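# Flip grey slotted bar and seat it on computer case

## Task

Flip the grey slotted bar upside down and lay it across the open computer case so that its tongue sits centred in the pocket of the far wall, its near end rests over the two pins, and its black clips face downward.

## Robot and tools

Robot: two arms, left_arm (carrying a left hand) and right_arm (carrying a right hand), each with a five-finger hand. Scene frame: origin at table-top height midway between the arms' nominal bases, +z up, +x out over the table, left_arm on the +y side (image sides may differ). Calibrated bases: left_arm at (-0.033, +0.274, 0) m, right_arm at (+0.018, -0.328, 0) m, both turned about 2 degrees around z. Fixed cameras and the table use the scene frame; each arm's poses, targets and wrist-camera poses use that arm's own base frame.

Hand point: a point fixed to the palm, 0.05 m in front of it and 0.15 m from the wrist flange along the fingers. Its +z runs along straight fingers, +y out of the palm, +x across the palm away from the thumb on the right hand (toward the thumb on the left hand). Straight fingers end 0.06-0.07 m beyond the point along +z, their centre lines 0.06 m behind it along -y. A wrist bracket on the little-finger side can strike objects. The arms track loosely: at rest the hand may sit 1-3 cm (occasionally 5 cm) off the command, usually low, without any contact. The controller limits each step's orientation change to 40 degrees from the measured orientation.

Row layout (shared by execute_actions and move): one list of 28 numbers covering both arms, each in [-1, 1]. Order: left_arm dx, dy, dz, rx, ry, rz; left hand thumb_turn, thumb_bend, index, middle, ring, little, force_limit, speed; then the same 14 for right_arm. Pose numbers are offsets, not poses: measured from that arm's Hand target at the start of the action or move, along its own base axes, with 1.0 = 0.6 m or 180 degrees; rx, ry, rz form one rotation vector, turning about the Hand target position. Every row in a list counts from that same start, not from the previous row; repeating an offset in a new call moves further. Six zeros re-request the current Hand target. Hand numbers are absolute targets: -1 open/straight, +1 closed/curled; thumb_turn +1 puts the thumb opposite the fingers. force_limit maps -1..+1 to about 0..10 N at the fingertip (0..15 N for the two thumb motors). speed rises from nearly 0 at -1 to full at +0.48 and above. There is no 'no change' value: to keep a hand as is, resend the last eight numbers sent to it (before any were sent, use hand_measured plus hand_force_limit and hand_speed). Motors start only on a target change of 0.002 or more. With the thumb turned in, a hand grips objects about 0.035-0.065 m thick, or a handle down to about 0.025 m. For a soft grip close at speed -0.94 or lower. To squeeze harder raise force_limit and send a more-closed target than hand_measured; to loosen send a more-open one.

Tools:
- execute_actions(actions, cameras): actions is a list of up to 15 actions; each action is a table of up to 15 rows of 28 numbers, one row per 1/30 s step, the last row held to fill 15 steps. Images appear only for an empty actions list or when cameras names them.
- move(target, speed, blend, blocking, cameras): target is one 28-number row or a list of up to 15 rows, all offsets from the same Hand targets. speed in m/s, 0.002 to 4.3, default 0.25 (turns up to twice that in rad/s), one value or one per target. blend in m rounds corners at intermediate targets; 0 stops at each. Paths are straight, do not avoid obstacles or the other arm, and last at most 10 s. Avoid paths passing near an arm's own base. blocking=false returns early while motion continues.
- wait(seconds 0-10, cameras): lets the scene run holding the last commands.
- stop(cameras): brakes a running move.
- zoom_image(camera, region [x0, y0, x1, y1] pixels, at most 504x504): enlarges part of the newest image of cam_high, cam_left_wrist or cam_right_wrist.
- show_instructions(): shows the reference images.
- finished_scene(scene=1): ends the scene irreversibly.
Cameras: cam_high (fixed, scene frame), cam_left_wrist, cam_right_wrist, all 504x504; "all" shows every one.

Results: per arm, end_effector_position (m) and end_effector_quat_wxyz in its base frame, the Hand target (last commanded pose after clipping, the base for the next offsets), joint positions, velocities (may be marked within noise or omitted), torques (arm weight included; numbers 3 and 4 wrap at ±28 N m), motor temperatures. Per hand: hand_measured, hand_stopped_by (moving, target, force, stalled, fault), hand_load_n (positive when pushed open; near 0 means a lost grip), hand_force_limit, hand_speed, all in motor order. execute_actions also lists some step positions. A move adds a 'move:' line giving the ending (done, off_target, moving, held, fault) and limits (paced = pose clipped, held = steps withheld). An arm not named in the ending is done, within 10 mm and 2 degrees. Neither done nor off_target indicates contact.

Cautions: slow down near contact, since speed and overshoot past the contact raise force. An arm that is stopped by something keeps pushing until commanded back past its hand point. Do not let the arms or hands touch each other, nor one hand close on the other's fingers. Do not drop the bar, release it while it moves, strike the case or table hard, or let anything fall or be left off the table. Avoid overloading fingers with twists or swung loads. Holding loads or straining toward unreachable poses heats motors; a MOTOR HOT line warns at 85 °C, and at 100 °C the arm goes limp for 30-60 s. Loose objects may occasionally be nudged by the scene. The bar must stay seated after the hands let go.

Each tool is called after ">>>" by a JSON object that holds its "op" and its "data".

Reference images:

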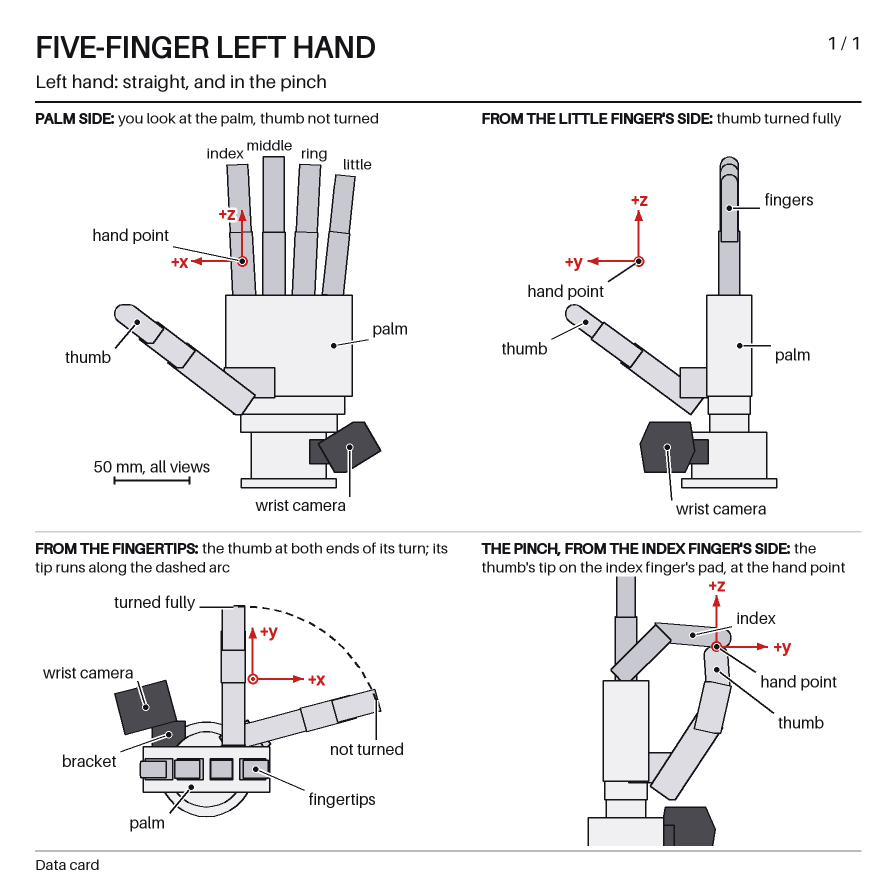

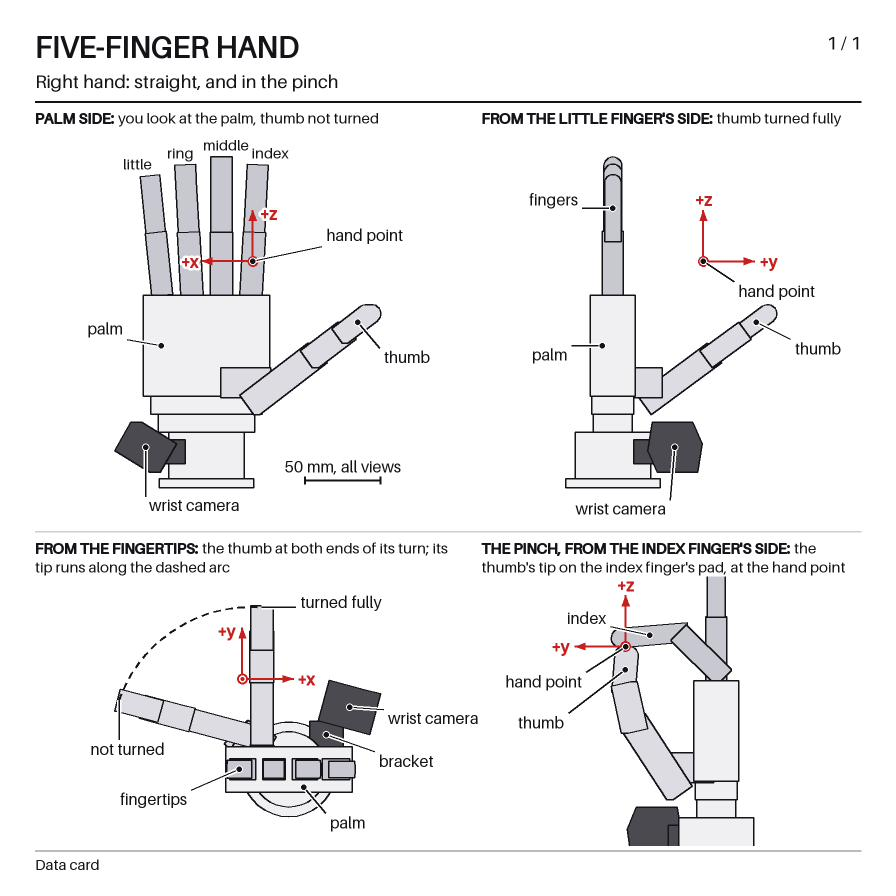

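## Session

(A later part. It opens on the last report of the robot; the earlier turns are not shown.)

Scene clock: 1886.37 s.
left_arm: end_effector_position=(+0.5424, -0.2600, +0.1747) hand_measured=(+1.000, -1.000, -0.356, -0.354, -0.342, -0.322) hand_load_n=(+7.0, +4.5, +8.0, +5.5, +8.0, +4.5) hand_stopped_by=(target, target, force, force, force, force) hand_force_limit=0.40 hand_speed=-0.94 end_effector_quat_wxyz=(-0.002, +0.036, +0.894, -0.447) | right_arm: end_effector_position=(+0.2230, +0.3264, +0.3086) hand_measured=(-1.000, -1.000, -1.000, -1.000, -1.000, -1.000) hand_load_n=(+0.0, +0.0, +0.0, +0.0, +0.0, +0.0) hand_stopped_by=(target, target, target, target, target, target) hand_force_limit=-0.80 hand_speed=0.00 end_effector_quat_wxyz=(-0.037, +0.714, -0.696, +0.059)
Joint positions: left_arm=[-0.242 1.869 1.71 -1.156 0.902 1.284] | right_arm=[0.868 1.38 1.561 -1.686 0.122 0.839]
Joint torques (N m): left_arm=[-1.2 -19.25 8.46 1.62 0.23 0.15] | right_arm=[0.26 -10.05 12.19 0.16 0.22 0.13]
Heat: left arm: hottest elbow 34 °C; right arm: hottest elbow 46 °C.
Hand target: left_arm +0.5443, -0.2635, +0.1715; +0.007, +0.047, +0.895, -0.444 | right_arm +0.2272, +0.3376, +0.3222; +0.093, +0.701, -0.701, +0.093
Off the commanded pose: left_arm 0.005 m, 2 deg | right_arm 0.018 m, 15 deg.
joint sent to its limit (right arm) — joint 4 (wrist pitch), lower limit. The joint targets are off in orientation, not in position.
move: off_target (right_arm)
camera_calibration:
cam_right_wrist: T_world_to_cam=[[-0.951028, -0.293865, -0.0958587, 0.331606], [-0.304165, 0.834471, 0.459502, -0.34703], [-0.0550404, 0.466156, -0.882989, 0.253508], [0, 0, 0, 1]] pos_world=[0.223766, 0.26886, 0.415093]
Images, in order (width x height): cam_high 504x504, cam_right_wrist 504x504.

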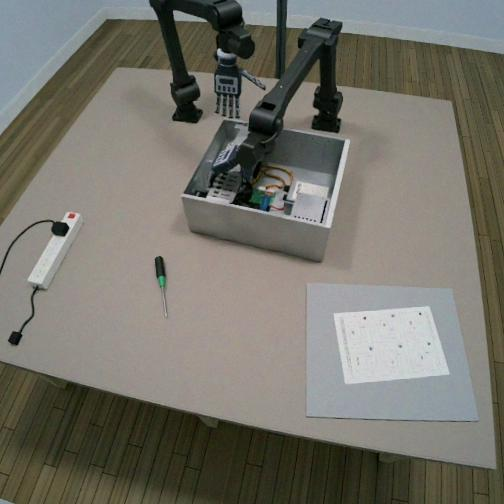

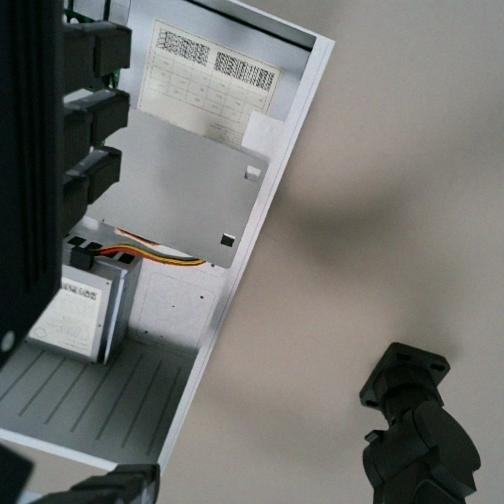

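>>> {"op": "move", "data": {"target": [[0, 0, 0, 0, 0, 0, 1, -1, -0.2, -0.2, -0.2, -0.2, 0.4, -0.94, 0.03, -0.36, 0.08, 0.1, 0, 0, -1, -1, -1, -1, -1, -1, -0.8, 0],[0, 0, 0, 0, 0, 0, 1, -1, -0.2, -0.2, -0.2, -0.2, 0.4, -0.94, 0.55, -0.36, 0.08, 0.2232, -0.0373, -0.1009, -1, -1, -1, -1, -1, -1, -0.8, 0],[0, 0, 0, 0, 0, 0, 1, -1, -0.2, -0.2, -0.2, -0.2, 0.4, -0.94, 0.588, -0.248, -0.037, 0.2232, -0.0373, -0.1009, -1, -1, -1, -1, -1, -1, -0.8, 0]], "speed": 0.2, "blend": [0.03, 0.03, 0], "cameras": ["cam_right_wrist"]}}

>>> {"op": "zoom_image", "data": {"camera": "cam_right_wrist", "region": [190, 150, 504, 400]}}

>>> {"op": "zoom_image", "data": {"camera": "cam_right_wrist", "region": [200, 180, 300, 280]}}

Scene clock: 1928.10 s.
left_arm: end_effector_position=(+0.5424, -0.2600, +0.1747) hand_measured=(+1.000, -1.000, -0.356, -0.354, -0.342, -0.322) hand_load_n=(+7.0, +4.5, +8.0, +5.5, +8.5, +4.5) hand_stopped_by=(target, target, force, force, force, force) hand_force_limit=0.40 hand_speed=-0.94 end_effector_quat_wxyz=(-0.002, +0.036, +0.894, -0.447) | right_arm: end_effector_position=(+0.5731, +0.1888, +0.3119) hand_measured=(-1.000, -1.000, -1.000, -1.000, -1.000, -1.000) hand_load_n=(+0.0, +0.0, +0.0, +0.0, +0.0, -0.5) hand_stopped_by=(target, target, target, target, target, target) hand_force_limit=-0.80 hand_speed=0.00 end_effector_quat_wxyz=(+0.186, -0.574, +0.788, +0.125)
Joint positions: left_arm=[-0.242 1.869 1.71 -1.156 0.902 1.284] | right_arm=[0.108 1.896 2.104 -1.568 -0.402 0.462]
Joint torques (N m): left_arm=[-1.49 -19.14 8.35 1.63 0.23 0.15] | right_arm=[-0.67 -18.14 8.24 1.01 -0.24 0.08]
Heat: left arm: hottest elbow 34 °C; right arm: hottest elbow 48 °C.
Hand target: left_arm +0.5443, -0.2635, +0.1715; +0.007, +0.047, +0.895, -0.444 | right_arm +0.5801, +0.1888, +0.3000; +0.180, -0.567, +0.794, +0.128
Off the commanded pose: left_arm 0.005 m, 2 deg | right_arm 0.014 m, 1 deg.
move: off_target (right_arm)
camera_calibration:
cam_right_wrist: T_world_to_cam=[[-0.99222, 0.0575513, -0.110397, 0.586181], [-0.0592129, 0.561871, 0.825103, -0.330255], [0.109515, 0.82522, -0.554092, 0.0750984], [0, 0, 0, 1]] pos_world=[0.55384, 0.0898525, 0.378818]
Images, in order (width x height): cam_right_wrist 504x504.

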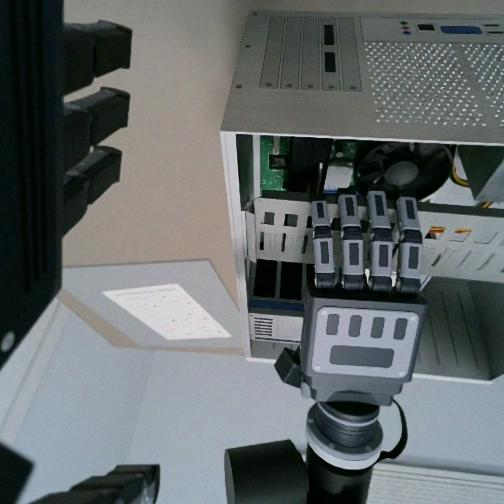

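Scaled by 1.605.

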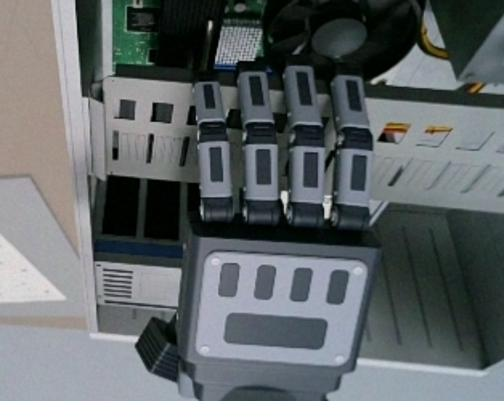

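Scaled by 5.040.

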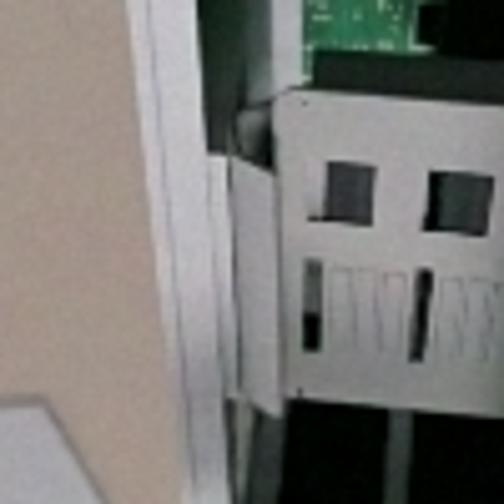

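>>> {"op": "execute_actions", "data": {"actions": []}}

Scene clock: 1947.70 s.
left_arm: end_effector_position=(+0.5424, -0.2600, +0.1747) hand_measured=(+1.000, -1.000, -0.356, -0.354, -0.342, -0.322) hand_load_n=(+7.0, +4.5, +8.0, +5.5, +8.5, +4.5) hand_stopped_by=(target, target, force, force, force, force) hand_force_limit=0.40 hand_speed=-0.94 end_effector_quat_wxyz=(-0.002, +0.036, +0.894, -0.447) | right_arm: end_effector_position=(+0.5731, +0.1888, +0.3119) hand_measured=(-1.000, -1.000, -1.000, -1.000, -1.000, -1.000) hand_load_n=(+0.0, +0.0, +0.0, +0.0, +0.0, +0.0) hand_stopped_by=(target, target, target, target, target, target) hand_force_limit=-0.80 hand_speed=0.00 end_effector_quat_wxyz=(+0.186, -0.574, +0.788, +0.125)
Joint positions: left_arm=[-0.242 1.869 1.71 -1.156 0.902 1.284] | right_arm=[0.108 1.896 2.104 -1.568 -0.402 0.463]
Joint velocities: within noise
Joint torques (N m): left_arm=[-1.14 -19.55 8.43 1.58 0.24 0.15] | right_arm=[-0.15 -18.14 8.24 0.91 -0.21 0.13]
Motor temperatures (°C): left_arm=[30 30 33 24 28 22] | right_arm=[25 34 47 26 23 23]
Heat: left arm: hottest elbow 33 °C; right arm: hottest elbow 47 °C.
Hand target: left_arm +0.5443, -0.2635, +0.1715; +0.007, +0.047, +0.895, -0.444 | right_arm +0.5801, +0.1888, +0.3000; +0.180, -0.567, +0.794, +0.128
Off the commanded pose: left_arm 0.005 m, 2 deg | right_arm 0.014 m, 1 deg.
camera_calibration:
cam_left_wrist: T_world_to_cam=[[-0.357835, -0.577732, 0.733608, -0.0767353], [-0.810334, 0.582519, 0.0634865, 0.584755], [-0.464018, -0.571749, -0.676601, 0.337286], [0, 0, 0, 1]] pos_world=[0.602896, -0.19212, 0.247378]
cam_right_wrist: T_world_to_cam=[[-0.992222, 0.0579467, -0.110174, 0.586061], [-0.0588091, 0.561857, 0.825141, -0.330492], [0.109716, 0.825202, -0.554079, 0.0749829], [0, 0, 0, 1]] pos_world=[0.55384, 0.0898529, 0.378818]

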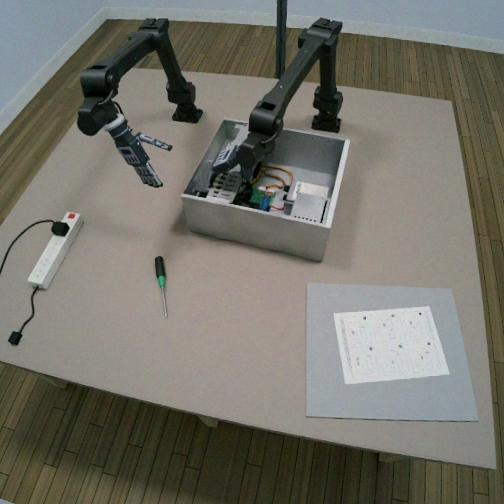

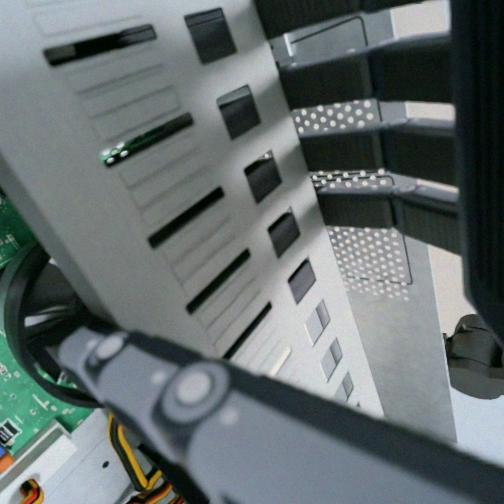

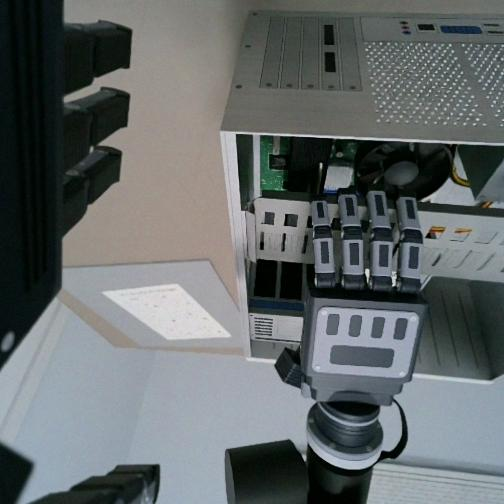

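>>> {"op": "zoom_image", "data": {"camera": "cam_right_wrist", "region": [220, 170, 340, 290]}}

>>> {"op": "zoom_image", "data": {"camera": "cam_left_wrist", "region": [0, 0, 504, 504]}}

Scaled by 4.200.

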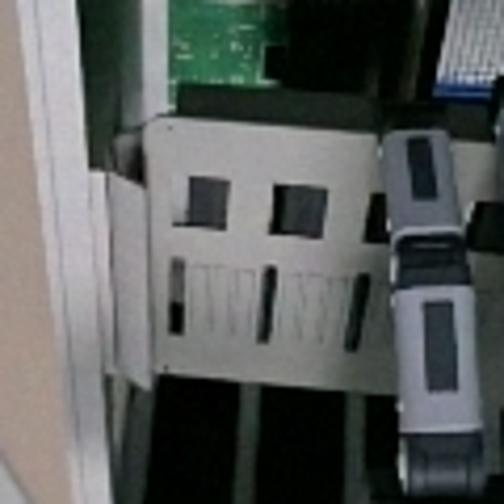

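Scaled by 1.000.

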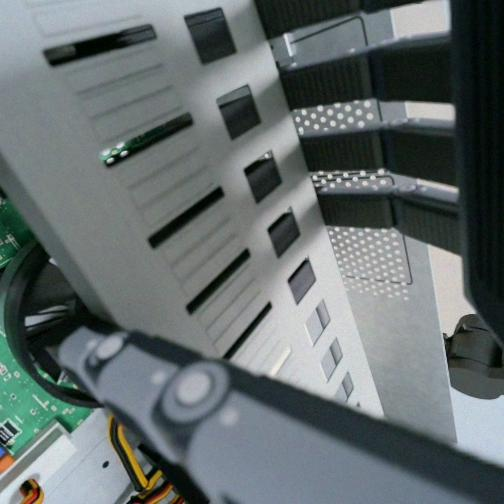

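>>> {"op": "move", "data": {"target": [[0,0,0,0,0,0,1,-1,-0.2,-0.2,-0.2,-0.2,0.4,-0.94,-0.0168,-0.1147,0.1333,0,0,0,-1,-1,-1,-1,-1,-1,-0.8,0],[0,0,0,0,0,0,1,-1,-0.2,-0.2,-0.2,-0.2,0.4,-0.94,-0.5168,-0.1147,0.1333,0,0,0,-1,-1,-1,-1,-1,-1,-0.8,0]], "speed": 0.3, "blend": 0.03}}

Scene clock: 1955.70 s.
left_arm: end_effector_position=(+0.5424, -0.2600, +0.1747) hand_measured=(+1.000, -1.000, -0.356, -0.354, -0.342, -0.322) hand_load_n=(+7.0, +4.5, +8.0, +5.5, +8.0, +4.5) hand_stopped_by=(target, target, force, force, force, force) hand_force_limit=0.40 hand_speed=-0.94 end_effector_quat_wxyz=(-0.002, +0.036, +0.894, -0.447) | right_arm: end_effector_position=(+0.2686, +0.1206, +0.3839) hand_measured=(-1.000, -1.000, -1.000, -1.000, -1.000, -1.000) hand_load_n=(+0.0, -0.5, +0.0, +0.0, +0.0, +0.0) hand_stopped_by=(target, target, target, target, target, target) hand_force_limit=-0.80 hand_speed=0.00 end_effector_quat_wxyz=(+0.203, -0.561, +0.794, +0.114)
Joint positions: left_arm=[-0.242 1.869 1.71 -1.156 0.902 1.284] | right_arm=[-0.018 1.075 1.402 -1.69 -0.424 0.367]
Joint torques (N m): left_arm=[-0.91 -19.37 8.42 1.66 0.24 0.14] | right_arm=[-1.2 -5.36 7.86 0.27 -0.39 -0.13]
Heat: left arm: hottest elbow 33 °C; right arm: hottest elbow 46 °C.
Hand target: left_arm +0.5443, -0.2635, +0.1715; +0.007, +0.047, +0.895, -0.444 | right_arm +0.2700, +0.1200, +0.3799; +0.180, -0.567, +0.794, +0.128
Off the commanded pose: left_arm 0.005 m, 2 deg | right_arm 0.004 m, 3 deg.
joint sent to its limit (right arm) — joint 4 (wrist pitch), lower limit. The joint targets still meet the commanded pose.
move: off_target (right_arm)

>>> {"op": "move", "data": {"target": [0,0,0,0,0,0,1,-1,-0.2,-0.2,-0.2,-0.2,0.4,-0.94,-0.039,0.2347,-0.083,-0.1404,0.0237,0.1035,-1,-1,-1,-1,-1,-1,-0.8,0], "speed": 0.15, "cameras": ["cam_right_wrist"]}}

>>> {"op": "zoom_image", "data": {"camera": "cam_right_wrist", "region": [150, 200, 320, 370]}}

Scene clock: 1965.00 s.
left_arm: end_effector_position=(+0.5424, -0.2600, +0.1747) hand_measured=(+1.000, -1.000, -0.356, -0.354, -0.342, -0.322) hand_load_n=(+7.0, +4.5, +8.0, +5.5, +8.5, +4.5) hand_stopped_by=(target, target, force, force, force, force) hand_force_limit=0.40 hand_speed=-0.94 end_effector_quat_wxyz=(-0.002, +0.036, +0.894, -0.447) | right_arm: end_effector_position=(+0.2391, +0.2514, +0.3153) hand_measured=(-1.000, -1.000, -1.000, -1.000, -1.000, -1.000) hand_load_n=(+0.0, +0.0, +0.0, +0.0, +0.5, +0.0) hand_stopped_by=(target, target, target, target, target, target) hand_force_limit=-0.80 hand_speed=0.00 end_effector_quat_wxyz=(-0.035, +0.709, -0.704, -0.005)
Joint positions: left_arm=[-0.242 1.869 1.71 -1.156 0.902 1.284] | right_arm=[0.626 1.282 1.468 -1.69 -0.02 0.62]
Joint torques (N m): left_arm=[-1.38 -19.25 8.43 1.61 0.26 0.15] | right_arm=[0.5 -8.12 12.25 0.27 0.11 0.11]
Heat: left arm: hottest elbow 33 °C; right arm: hottest elbow 45 °C.
Hand target: left_arm +0.5443, -0.2635, +0.1715; +0.007, +0.047, +0.895, -0.444 | right_arm +0.2466, +0.2609, +0.3302; +0.000, +0.707, -0.707, +0.000
Off the commanded pose: left_arm 0.005 m, 2 deg | right_arm 0.019 m, 4 deg.
joint sent to its limit (right arm) — joint 4 (wrist pitch), lower limit. The joint targets are off in orientation, not in position.
move: off_target (right_arm)
camera_calibration:
cam_right_wrist: T_world_to_cam=[[-0.961081, -0.274545, -0.0307866, 0.302587], [-0.244756, 0.794474, 0.555792, -0.317227], [-0.128131, 0.541697, -0.830751, 0.277185], [0, 0, 0, 1]] pos_world=[0.248683, 0.184952, 0.4159]
Images, in order (width x height): cam_right_wrist 504x504.

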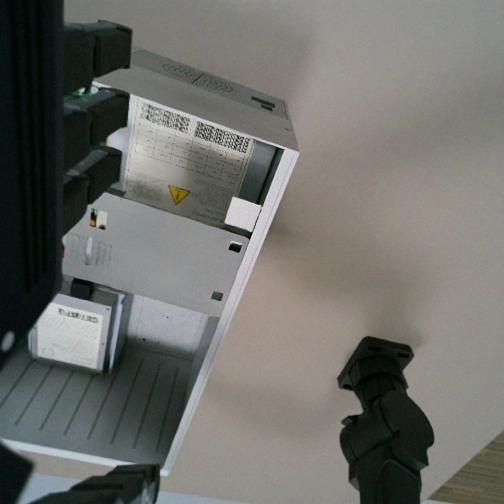

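Scaled by 2.965.

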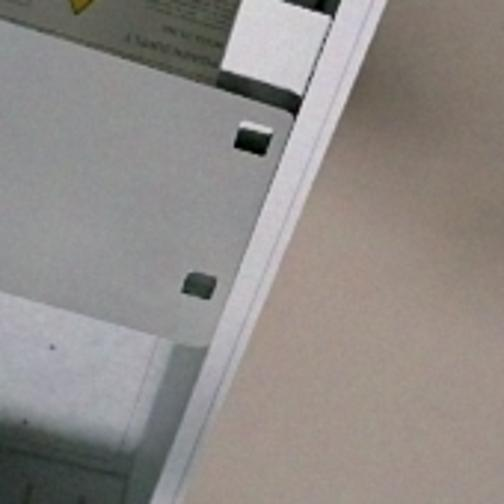

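>>> {"op": "zoom_image", "data": {"camera": "cam_right_wrist", "region": [190, 230, 260, 320]}}

Scaled by 5.600.

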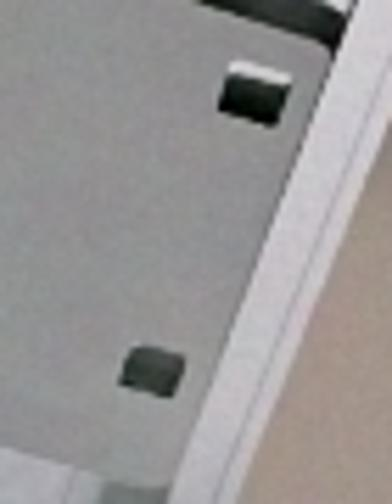

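>>> {"op": "move", "data": {"target": [0.0083,0,0,0,0,0,1,-1,-0.2,-0.2,-0.2,-0.2,0.4,-0.94,0,0,0,0,0,0,-1,-1,-1,-1,-1,-1,-0.8,0], "speed": 0.03, "cameras": ["cam_right_wrist"]}}

>>> {"op": "zoom_image", "data": {"camera": "cam_right_wrist", "region": [190, 230, 260, 320]}}

Scene clock: 2030.80 s.
left_arm: end_effector_position=(+0.5424, -0.2600, +0.1747) hand_measured=(+1.000, -1.000, -0.356, -0.354, -0.342, -0.322) hand_load_n=(+7.0, +4.5, +8.0, +5.5, +8.5, +4.5) hand_stopped_by=(target, target, force, force, force, force) hand_force_limit=0.40 hand_speed=-0.94 end_effector_quat_wxyz=(-0.002, +0.036, +0.894, -0.447) | right_arm: end_effector_position=(+0.2391, +0.2514, +0.3153) hand_measured=(-1.000, -1.000, -1.000, -1.000, -1.000, -1.000) hand_load_n=(+0.0, +0.0, +0.0, +0.0, +0.0, +0.0) hand_stopped_by=(target, target, target, target, target, target) hand_force_limit=-0.80 hand_speed=0.00 end_effector_quat_wxyz=(-0.035, +0.709, -0.704, -0.005)
Joint positions: left_arm=[-0.242 1.869 1.71 -1.156 0.902 1.284] | right_arm=[0.626 1.282 1.468 -1.69 -0.02 0.621]
Joint torques (N m): left_arm=[-0.73 -17.9 10.15 1.35 0.26 0.16] | right_arm=[0.09 -8.7 12.37 0.32 0.12 0.05]
Heat: left arm: hottest elbow 33 °C; right arm: hottest elbow 45 °C.
Hand target: left_arm +0.5493, -0.2635, +0.1715; +0.007, +0.047, +0.895, -0.444 | right_arm +0.2465, +0.2609, +0.3302; +0.000, +0.707, -0.707, +0.000
Off the commanded pose: left_arm 0.008 m, 2 deg | right_arm 0.019 m, 4 deg.
joint sent to its limit (right arm) — joint 4 (wrist pitch), lower limit. The joint targets are off in orientation, not in position.
move: off_target (right_arm)
camera_calibration:
cam_right_wrist: T_world_to_cam=[[-0.961207, -0.274113, -0.0307222, 0.302415], [-0.244368, 0.794613, 0.555765, -0.317362], [-0.12793, 0.541712, -0.830772, 0.277128], [0, 0, 0, 1]] pos_world=[0.248583, 0.184952, 0.4159]
Images, in order (width x height): cam_right_wrist 504x504.

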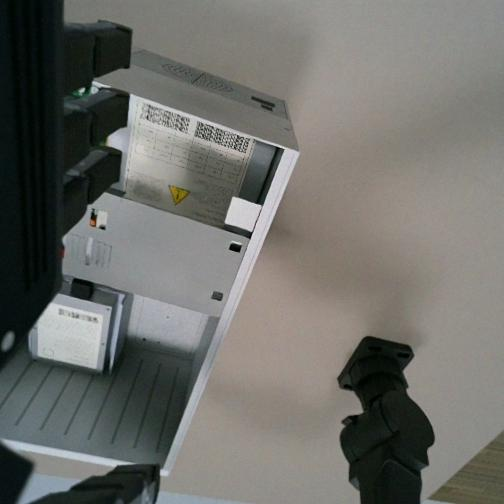

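Scaled by 5.600.

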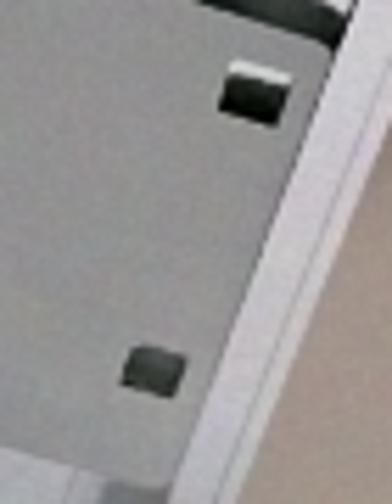

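>>> {"op": "zoom_image", "data": {"camera": "cam_right_wrist", "region": [222, 236, 248, 262]}}

>>> {"op": "zoom_image", "data": {"camera": "cam_right_wrist", "region": [204, 284, 230, 310]}}

Scaled by 19.385.

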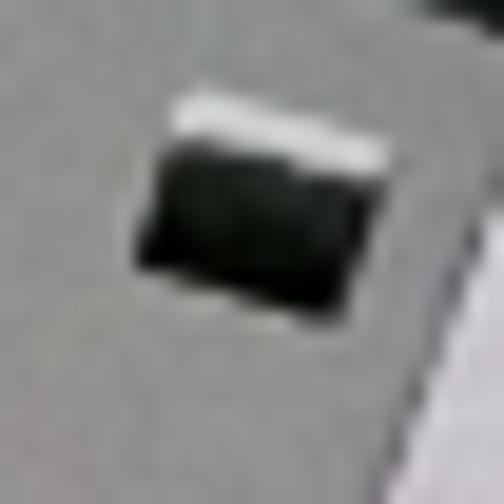

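Scaled by 19.385.

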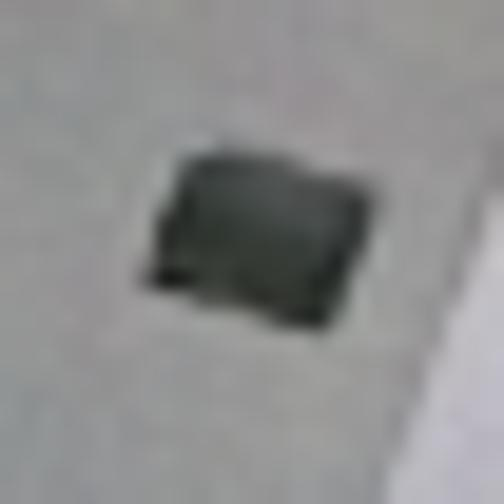

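>>> {"op": "move", "data": {"target": [[0,0,0,0,0,0,1,-1,-0.2,-0.2,-0.2,-0.2,0.4,-0.94,-0.0775,-0.0682,0.1163,0,0,0,-1,-1,-1,-1,-1,-1,-0.8,0],[0,0,0,0,0,0,1,-1,-0.2,-0.2,-0.2,-0.2,0.4,-0.94,-0.0775,-0.0682,0.1163,-0.088,-0.2153,0.7252,-1,-1,-1,-1,-1,-1,-0.8,0]], "speed": 0.3, "cameras": ["cam_high","cam_right_wrist"]}}

Scene clock: 2069.10 s.
left_arm: end_effector_position=(+0.5424, -0.2600, +0.1747) hand_measured=(+1.000, -1.000, -0.356, -0.354, -0.342, -0.322) hand_load_n=(+7.0, +4.0, +8.0, +6.0, +8.5, +4.5) hand_stopped_by=(target, target, force, force, force, force) hand_force_limit=0.40 hand_speed=-0.94 end_effector_quat_wxyz=(-0.002, +0.036, +0.894, -0.447) | right_arm: end_effector_position=(+0.2023, +0.2170, +0.3982) hand_measured=(-1.000, -1.000, -1.000, -1.000, -1.000, -1.000) hand_load_n=(+0.0, +0.0, +0.0, +0.0, +0.0, +0.0) hand_stopped_by=(target, target, target, target, target, target) hand_force_limit=-0.80 hand_speed=0.00 end_effector_quat_wxyz=(-0.103, +0.892, +0.357, +0.256)
Joint positions: left_arm=[-0.242 1.869 1.71 -1.156 0.902 1.284] | right_arm=[1.103 0.934 1.388 -1.491 0.177 -1.279]
Joint torques (N m): left_arm=[-1.08 -17.96 10.13 1.39 0.26 0.17] | right_arm=[0.85 -5.07 7.77 1.61 0.11 -0.26]
Heat: left arm: hottest elbow 34 °C; right arm: hottest elbow 46 °C.
Hand target: left_arm +0.5493, -0.2635, +0.1715; +0.007, +0.047, +0.895, -0.444 | right_arm +0.2000, +0.2201, +0.4000; -0.110, +0.885, +0.368, +0.262
Off the commanded pose: left_arm 0.008 m, 2 deg | right_arm 0.004 m, 2 deg.
move: done
camera_calibration:
cam_right_wrist: T_world_to_cam=[[0.820073, -0.548709, 0.162476, -0.117577], [-0.55642, -0.830898, 0.002362, 0.291157], [0.133705, -0.0923417, -0.98671, 0.506736], [0, 0, 0, 1]] pos_world=[0.190674, 0.224199, 0.518417]
Images, in order (width x height): cam_high 504x504, cam_right_wrist 504x504.

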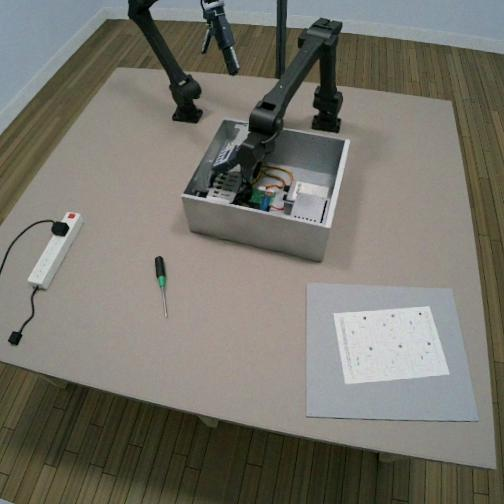

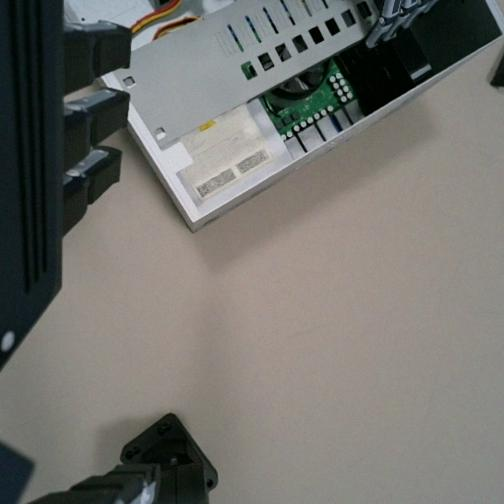

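>>> {"op": "move", "data": {"target": [0,0,0,0,0,0,1,-1,-0.2,-0.2,-0.2,-0.2,0.4,-0.94,0.0667,0.2167,-0.2083,0,0,0,-1,-1,-1,-1,-1,-1,-0.8,0], "speed": 0.15, "cameras": ["cam_high","cam_right_wrist"]}}

Scene clock: 2073.87 s.
left_arm: end_effector_position=(+0.5424, -0.2600, +0.1747) hand_measured=(+1.000, -1.000, -0.356, -0.354, -0.342, -0.322) hand_load_n=(+7.0, +4.5, +8.0, +5.5, +8.5, +4.5) hand_stopped_by=(target, target, force, force, force, force) hand_force_limit=0.40 hand_speed=-0.94 end_effector_quat_wxyz=(-0.002, +0.036, +0.894, -0.447) | right_arm: end_effector_position=(+0.2443, +0.3434, +0.2760) hand_measured=(-1.000, -1.000, -1.000, -1.000, -1.000, -1.000) hand_load_n=(+0.0, +0.0, +0.0, +0.0, +0.0, +0.0) hand_stopped_by=(target, target, target, target, target, target) hand_force_limit=-0.80 hand_speed=0.00 end_effector_quat_wxyz=(-0.104, +0.886, +0.369, +0.260)
Joint positions: left_arm=[-0.242 1.869 1.71 -1.156 0.902 1.284] | right_arm=[1.159 1.185 1.218 -1.07 0.202 -1.258]
Joint torques (N m): left_arm=[-1.03 -18.02 10.09 1.33 0.26 0.14] | right_arm=[0.85 -9 8.96 1.33 0.35 0.1]
Heat: left arm: hottest elbow 34 °C; right arm: hottest elbow 46 °C.
Hand target: left_arm +0.5493, -0.2635, +0.1715; +0.007, +0.047, +0.895, -0.444 | right_arm +0.2401, +0.3499, +0.2750; -0.110, +0.885, +0.368, +0.262
Off the commanded pose: left_arm 0.008 m, 2 deg | right_arm 0.008 m, 1 deg.
move: done
camera_calibration:
cam_right_wrist: T_world_to_cam=[[0.831597, -0.527816, 0.172791, -0.0756159], [-0.535363, -0.844615, -0.00344138, 0.421004], [0.147758, -0.0896439, -0.984953, 0.387328], [0, 0, 0, 1]] pos_world=[0.231041, 0.350396, 0.396015]
Images, in order (width x height): cam_high 504x504, cam_right_wrist 504x504.

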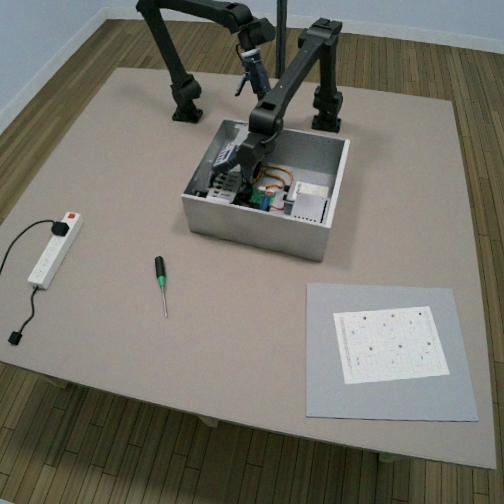

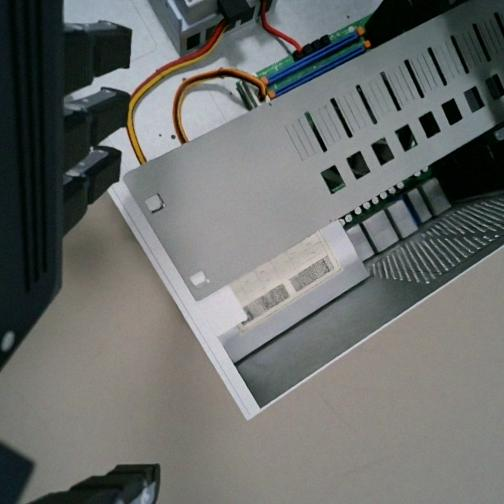

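>>> {"op": "zoom_image", "data": {"camera": "cam_right_wrist", "region": [120, 170, 240, 310]}}

>>> {"op": "zoom_image", "data": {"camera": "cam_right_wrist", "region": [140, 188, 170, 218]}}

>>> {"op": "zoom_image", "data": {"camera": "cam_right_wrist", "region": [183, 264, 213, 294]}}

Scaled by 3.600.

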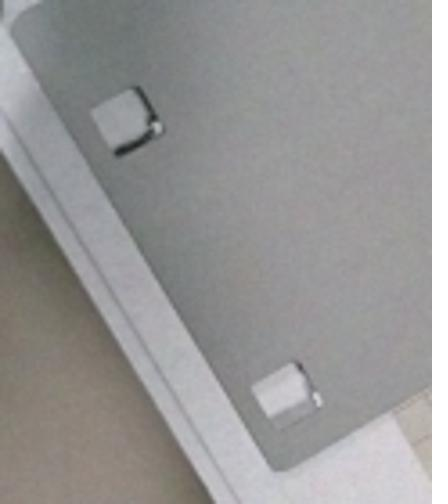

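Scaled by 16.800.

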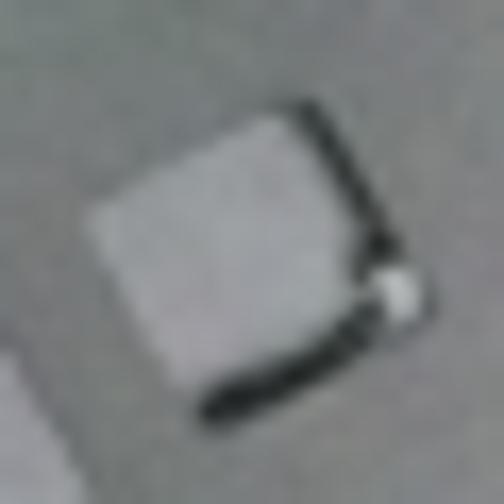

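Scaled by 16.800.

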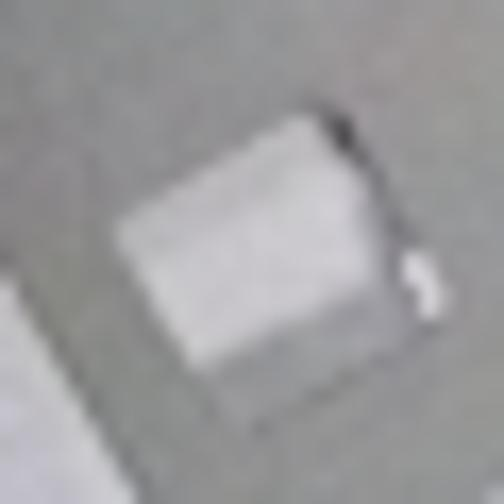

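>>> {"op": "move", "data": {"target": [[0,0,0,0,0,0,1,-1,-0.2,-0.2,-0.2,-0.2,0.4,-0.94,0.0,-0.0833,0.2417,0,0,0,-1,-1,-1,-1,-1,-1,-0.8,0],[0,0,0,0,0,0,1,-1,-0.2,-0.2,-0.2,-0.2,0.4,-0.94,0.6248,-0.0833,0.2417,0,0,0,-1,-1,-1,-1,-1,-1,-0.8,0],[0,0,0,0,0,0,1,-1,-0.2,-0.2,-0.2,-0.2,0.4,-0.94,0.6248,0,0.075,0,0,0,-1,-1,-1,-1,-1,-1,-0.8,0]], "speed": 0.25, "blend": [0.03,0.03,0], "cameras": ["cam_high","cam_right_wrist"]}}

Scene clock: 2135.37 s.
left_arm: end_effector_position=(+0.5422, -0.2601, +0.1748) hand_measured=(+1.000, -1.000, -0.356, -0.354, -0.342, -0.322) hand_load_n=(+8.0, +4.5, +8.5, +5.5, +8.0, +4.5) hand_stopped_by=(target, target, force, force, force, force) hand_force_limit=0.40 hand_speed=-0.94 end_effector_quat_wxyz=(-0.003, +0.034, +0.894, -0.447) | right_arm: end_effector_position=(+0.6100, +0.3099, +0.3813) hand_measured=(-1.000, -1.000, -1.000, -1.000, -1.000, -1.000) hand_load_n=(+0.0, +0.0, +0.0, +0.0, +0.0, +0.0) hand_stopped_by=(target, target, target, target, target, target) hand_force_limit=-0.80 hand_speed=0.00 end_effector_quat_wxyz=(-0.110, +0.891, +0.360, +0.253)
Joint positions: left_arm=[-0.242 1.869 1.71 -1.156 0.902 1.282] | right_arm=[0.525 1.903 2.336 -1.46 -0.141 -1.774]
Joint torques (N m): left_arm=[-0.97 -18.2 10.14 1.44 0.26 0.22] | right_arm=[-0.79 -19.9 8.88 0.95 -0.06 -0.03]
Heat: left arm: hottest elbow 34 °C; right arm: hottest elbow 46 °C.
Hand target: left_arm +0.5493, -0.2635, +0.1715; +0.007, +0.047, +0.895, -0.444 | right_arm +0.6090, +0.3094, +0.3864; -0.110, +0.890, +0.360, +0.256 (not the last commanded pose)
Off the commanded pose: left_arm 0.008 m, 2 deg | right_arm 0.073 m, 2 deg.
move: held (right_arm; a check stopped the path); path passed 2 of 3 targets; a check withheld steps on the way to target 2, so it may have been missed; limits=held
pose unreachable (left arm): on one or more control steps of this call, first in action 0 (counted from 0), this arm could not follow its commanded pose, so it was not sent that pose on those steps. It may still have moved: this result reports where it is.
cause: moving toward the commanded pose would bring a part of the arm too close to another arm (a part of this arm just beyond joint 4 (wrist pitch) and a part of the right arm just beyond its joint 6 (wrist roll), along the way the arms are being sent, or toward where that arm still pushes).
pose unreachable (right arm): on one or more control steps of this call, first in action 0 (counted from 0), this arm could not follow its commanded pose, so it was not sent that pose on those steps. It may still have moved: this result reports where it is.
cause: moving toward the commanded pose would bring a part of the arm too close to another arm (a part of this arm just beyond joint 6 (wrist roll) and a part of the left arm just beyond its joint 4 (wrist pitch), along the way the arms are being sent, or toward where that arm still pushes).
camera_calibration:
cam_right_wrist: T_world_to_cam=[[0.826596, -0.542151, 0.151034, -0.399742], [-0.54851, -0.836144, 0.000528914, 0.592824], [0.126, -0.0832812, -0.988528, 0.446677], [0, 0, 0, 1]] pos_world=[0.599315, 0.316165, 0.501614]
Images, in order (width x height): cam_high 504x504, cam_right_wrist 504x504.

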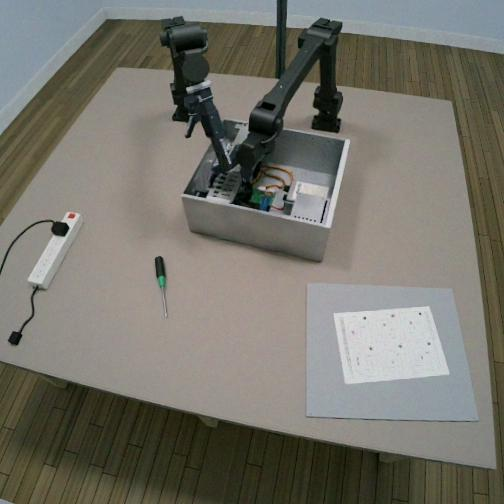

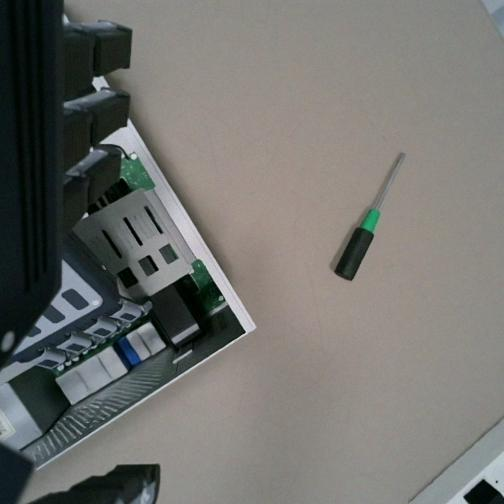

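>>> {"op": "zoom_image", "data": {"camera": "cam_right_wrist", "region": [110, 170, 210, 270]}}

>>> {"op": "zoom_image", "data": {"camera": "cam_right_wrist", "region": [140, 180, 200, 240]}}

Scaled by 5.040.

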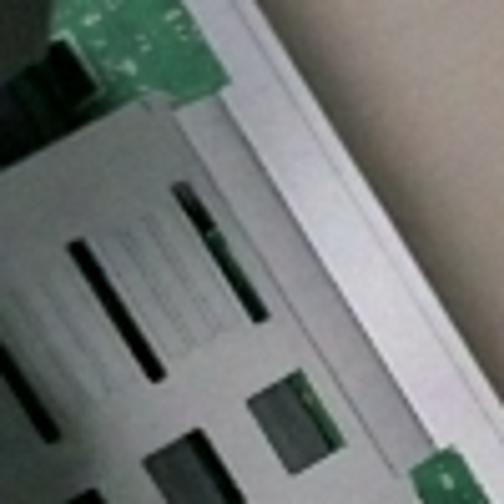

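Scaled by 8.400.

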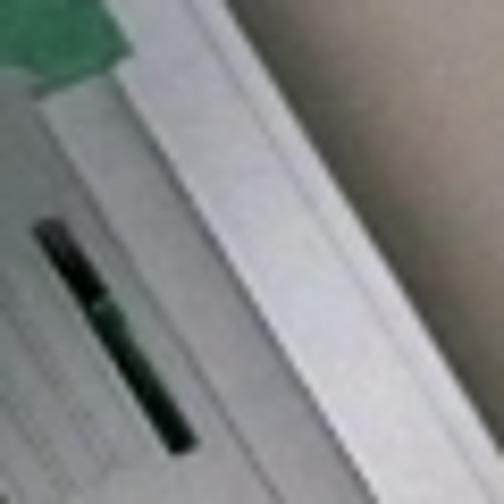

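>>> {"op": "zoom_image", "data": {"camera": "cam_right_wrist", "region": [160, 230, 220, 290]}}

>>> {"op": "zoom_image", "data": {"camera": "cam_right_wrist", "region": [130, 175, 170, 215]}}

Scaled by 8.400.

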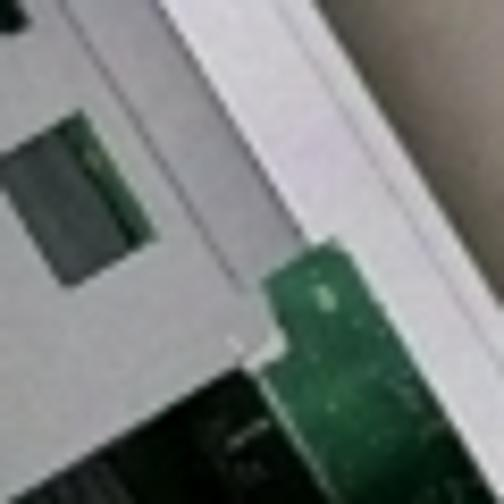

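Scaled by 12.600.

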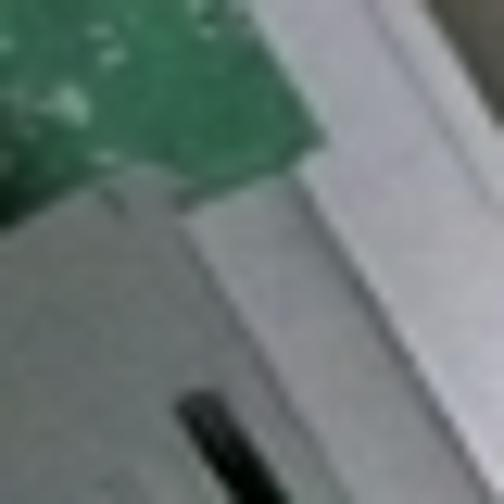

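>>> {"op": "move", "data": {"target": [[0,0,0,0,0,0,1,-1,-0.2,-0.2,-0.2,-0.2,0.4,-0.94,0.0,-0.0167,0.06,0,0,0,-1,-1,-1,-1,-1,-1,-0.8,0],[0,0,0,0,0,0,1,-1,-0.2,-0.2,-0.2,-0.2,0.4,-0.94,-0.615,-0.0167,0.06,0,0,0,-1,-1,-1,-1,-1,-1,-0.8,0],[0,0,0,0,0,0,1,-1,-0.2,-0.2,-0.2,-0.2,0.4,-0.94,-0.615,0.07,-0.213,0,0,0,-1,-1,-1,-1,-1,-1,-0.8,0]], "speed": 0.3, "blend": [0.02,0.03,0], "cameras": ["cam_right_wrist"]}}

Scene clock: 2165.27 s.
left_arm: end_effector_position=(+0.5422, -0.2601, +0.1748) hand_measured=(+1.000, -1.000, -0.356, -0.354, -0.342, -0.322) hand_load_n=(+8.0, +4.5, +8.0, +5.5, +8.0, +4.5) hand_stopped_by=(target, target, force, force, force, force) hand_force_limit=0.40 hand_speed=-0.94 end_effector_quat_wxyz=(-0.003, +0.034, +0.894, -0.447) | right_arm: end_effector_position=(+0.2434, +0.3448, +0.2563) hand_measured=(-1.000, -1.000, -1.000, -1.000, -1.000, -1.000) hand_load_n=(+0.0, +0.0, +0.0, +0.0, +0.0, +0.0) hand_stopped_by=(target, target, target, target, target, target) hand_force_limit=-0.80 hand_speed=0.00 end_effector_quat_wxyz=(-0.102, +0.891, +0.363, +0.251)
Joint positions: left_arm=[-0.242 1.869 1.71 -1.156 0.902 1.282] | right_arm=[1.158 1.2 1.185 -1.04 0.198 -1.239]
Joint torques (N m): left_arm=[-1.26 -18.08 10.15 1.36 0.27 0.19] | right_arm=[0.56 -9.23 9.35 1.39 0.32 0.07]
Heat: left arm: hottest elbow 34 °C; right arm: hottest elbow 45 °C.
Hand target: left_arm +0.5493, -0.2635, +0.1715; +0.007, +0.047, +0.895, -0.444 | right_arm +0.2401, +0.3513, +0.2586; -0.110, +0.890, +0.360, +0.256
Off the commanded pose: left_arm 0.008 m, 2 deg | right_arm 0.008 m, 1 deg.
move: done; blend cut to 0.0187 m at target 1
camera_calibration:
cam_right_wrist: T_world_to_cam=[[0.826775, -0.538701, 0.162001, -0.0630196], [-0.547609, -0.836639, 0.0126634, 0.417774], [0.128715, -0.0991832, -0.986709, 0.37661], [0, 0, 0, 1]] pos_world=[0.232405, 0.35293, 0.376523]
Images, in order (width x height): cam_right_wrist 504x504.

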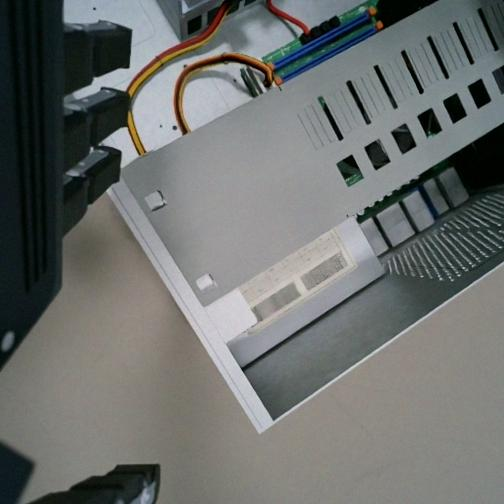

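>>> {"op": "zoom_image", "data": {"camera": "cam_right_wrist", "region": [140, 184, 170, 214]}}

>>> {"op": "zoom_image", "data": {"camera": "cam_right_wrist", "region": [190, 268, 220, 298]}}

Scaled by 16.800.

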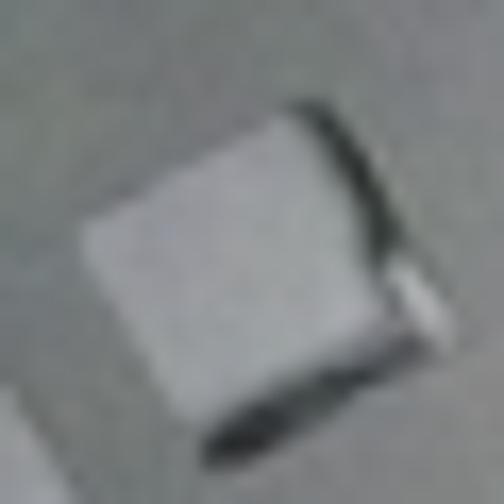

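Scaled by 16.800.

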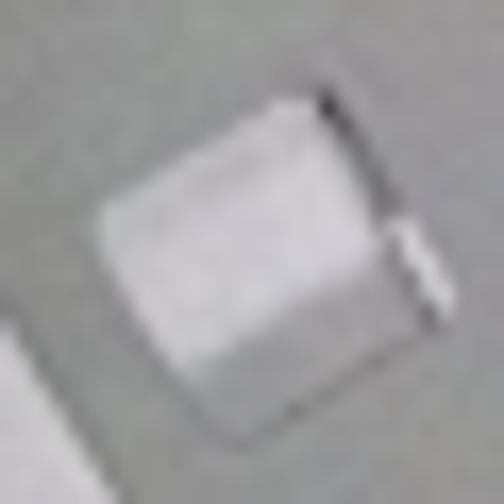

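>>> {"op": "move", "data": {"target": [0,0,0,0,0,0,1,-1,-0.2,-0.2,-0.2,-0.2,0.4,-0.94,0,-0.1,0.0,0,0,0,-1,-1,-1,-1,-1,-1,-0.8,0], "speed": 0.2, "cameras": ["cam_right_wrist"]}}

Scene clock: 2172.80 s.
left_arm: end_effector_position=(+0.5422, -0.2601, +0.1748) hand_measured=(+1.000, -1.000, -0.356, -0.354, -0.342, -0.322) hand_load_n=(+8.0, +4.5, +8.5, +5.5, +8.0, +4.5) hand_stopped_by=(target, target, force, force, force, force) hand_force_limit=0.40 hand_speed=-0.94 end_effector_quat_wxyz=(-0.003, +0.034, +0.894, -0.447) | right_arm: end_effector_position=(+0.2372, +0.2956, +0.2613) hand_measured=(-1.000, -1.000, -1.000, -1.000, -1.000, -1.000) hand_load_n=(+0.0, +0.0, +0.0, +0.0, +0.0, +0.0) hand_stopped_by=(target, target, target, target, target, target) hand_force_limit=-0.80 hand_speed=0.00 end_effector_quat_wxyz=(-0.116, +0.890, +0.357, +0.260)
Joint positions: left_arm=[-0.242 1.869 1.71 -1.156 0.902 1.282] | right_arm=[1.108 1.051 1.083 -1.046 0.165 -1.273]
Joint torques (N m): left_arm=[-1.08 -18.08 10.03 1.32 0.24 0.19] | right_arm=[-1.85 -6.36 8.9 0.94 0.09 -0.18]
Heat: left arm: hottest elbow 34 °C; right arm: hottest elbow 45 °C.
Hand target: left_arm +0.5493, -0.2635, +0.1715; +0.007, +0.047, +0.895, -0.444 | right_arm +0.2401, +0.2914, +0.2586; -0.110, +0.890, +0.360, +0.256
Off the commanded pose: left_arm 0.008 m, 2 deg | right_arm 0.006 m, 1 deg.
move: done
camera_calibration:
cam_right_wrist: T_world_to_cam=[[0.824023, -0.547226, 0.146732, -0.0780323], [-0.550782, -0.834436, -0.0188677, 0.381494], [0.132763, -0.0652699, -0.988996, 0.367092], [0, 0, 0, 1]] pos_world=[0.225684, 0.299591, 0.3817]
Images, in order (width x height): cam_right_wrist 504x504.

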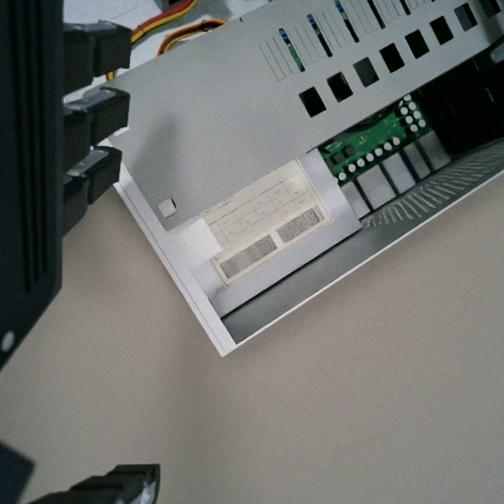

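>>> {"op": "zoom_image", "data": {"camera": "cam_right_wrist", "region": [153, 193, 183, 223]}}

>>> {"op": "zoom_image", "data": {"camera": "cam_right_wrist", "region": [140, 180, 240, 280]}}

Scaled by 16.800.

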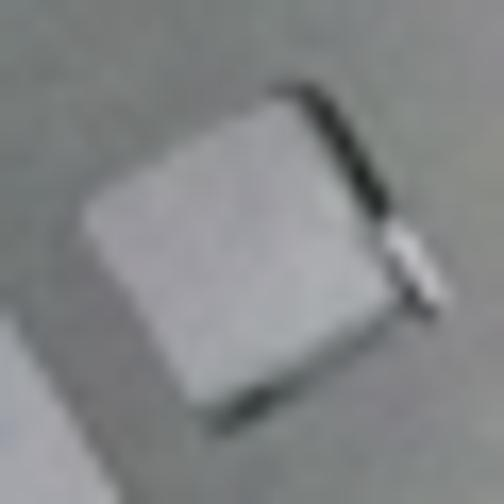

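Scaled by 5.040.

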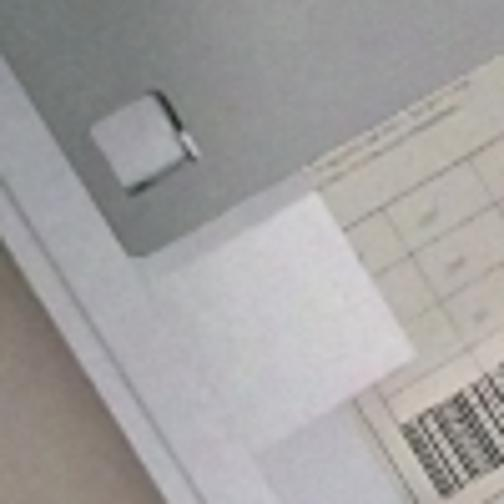

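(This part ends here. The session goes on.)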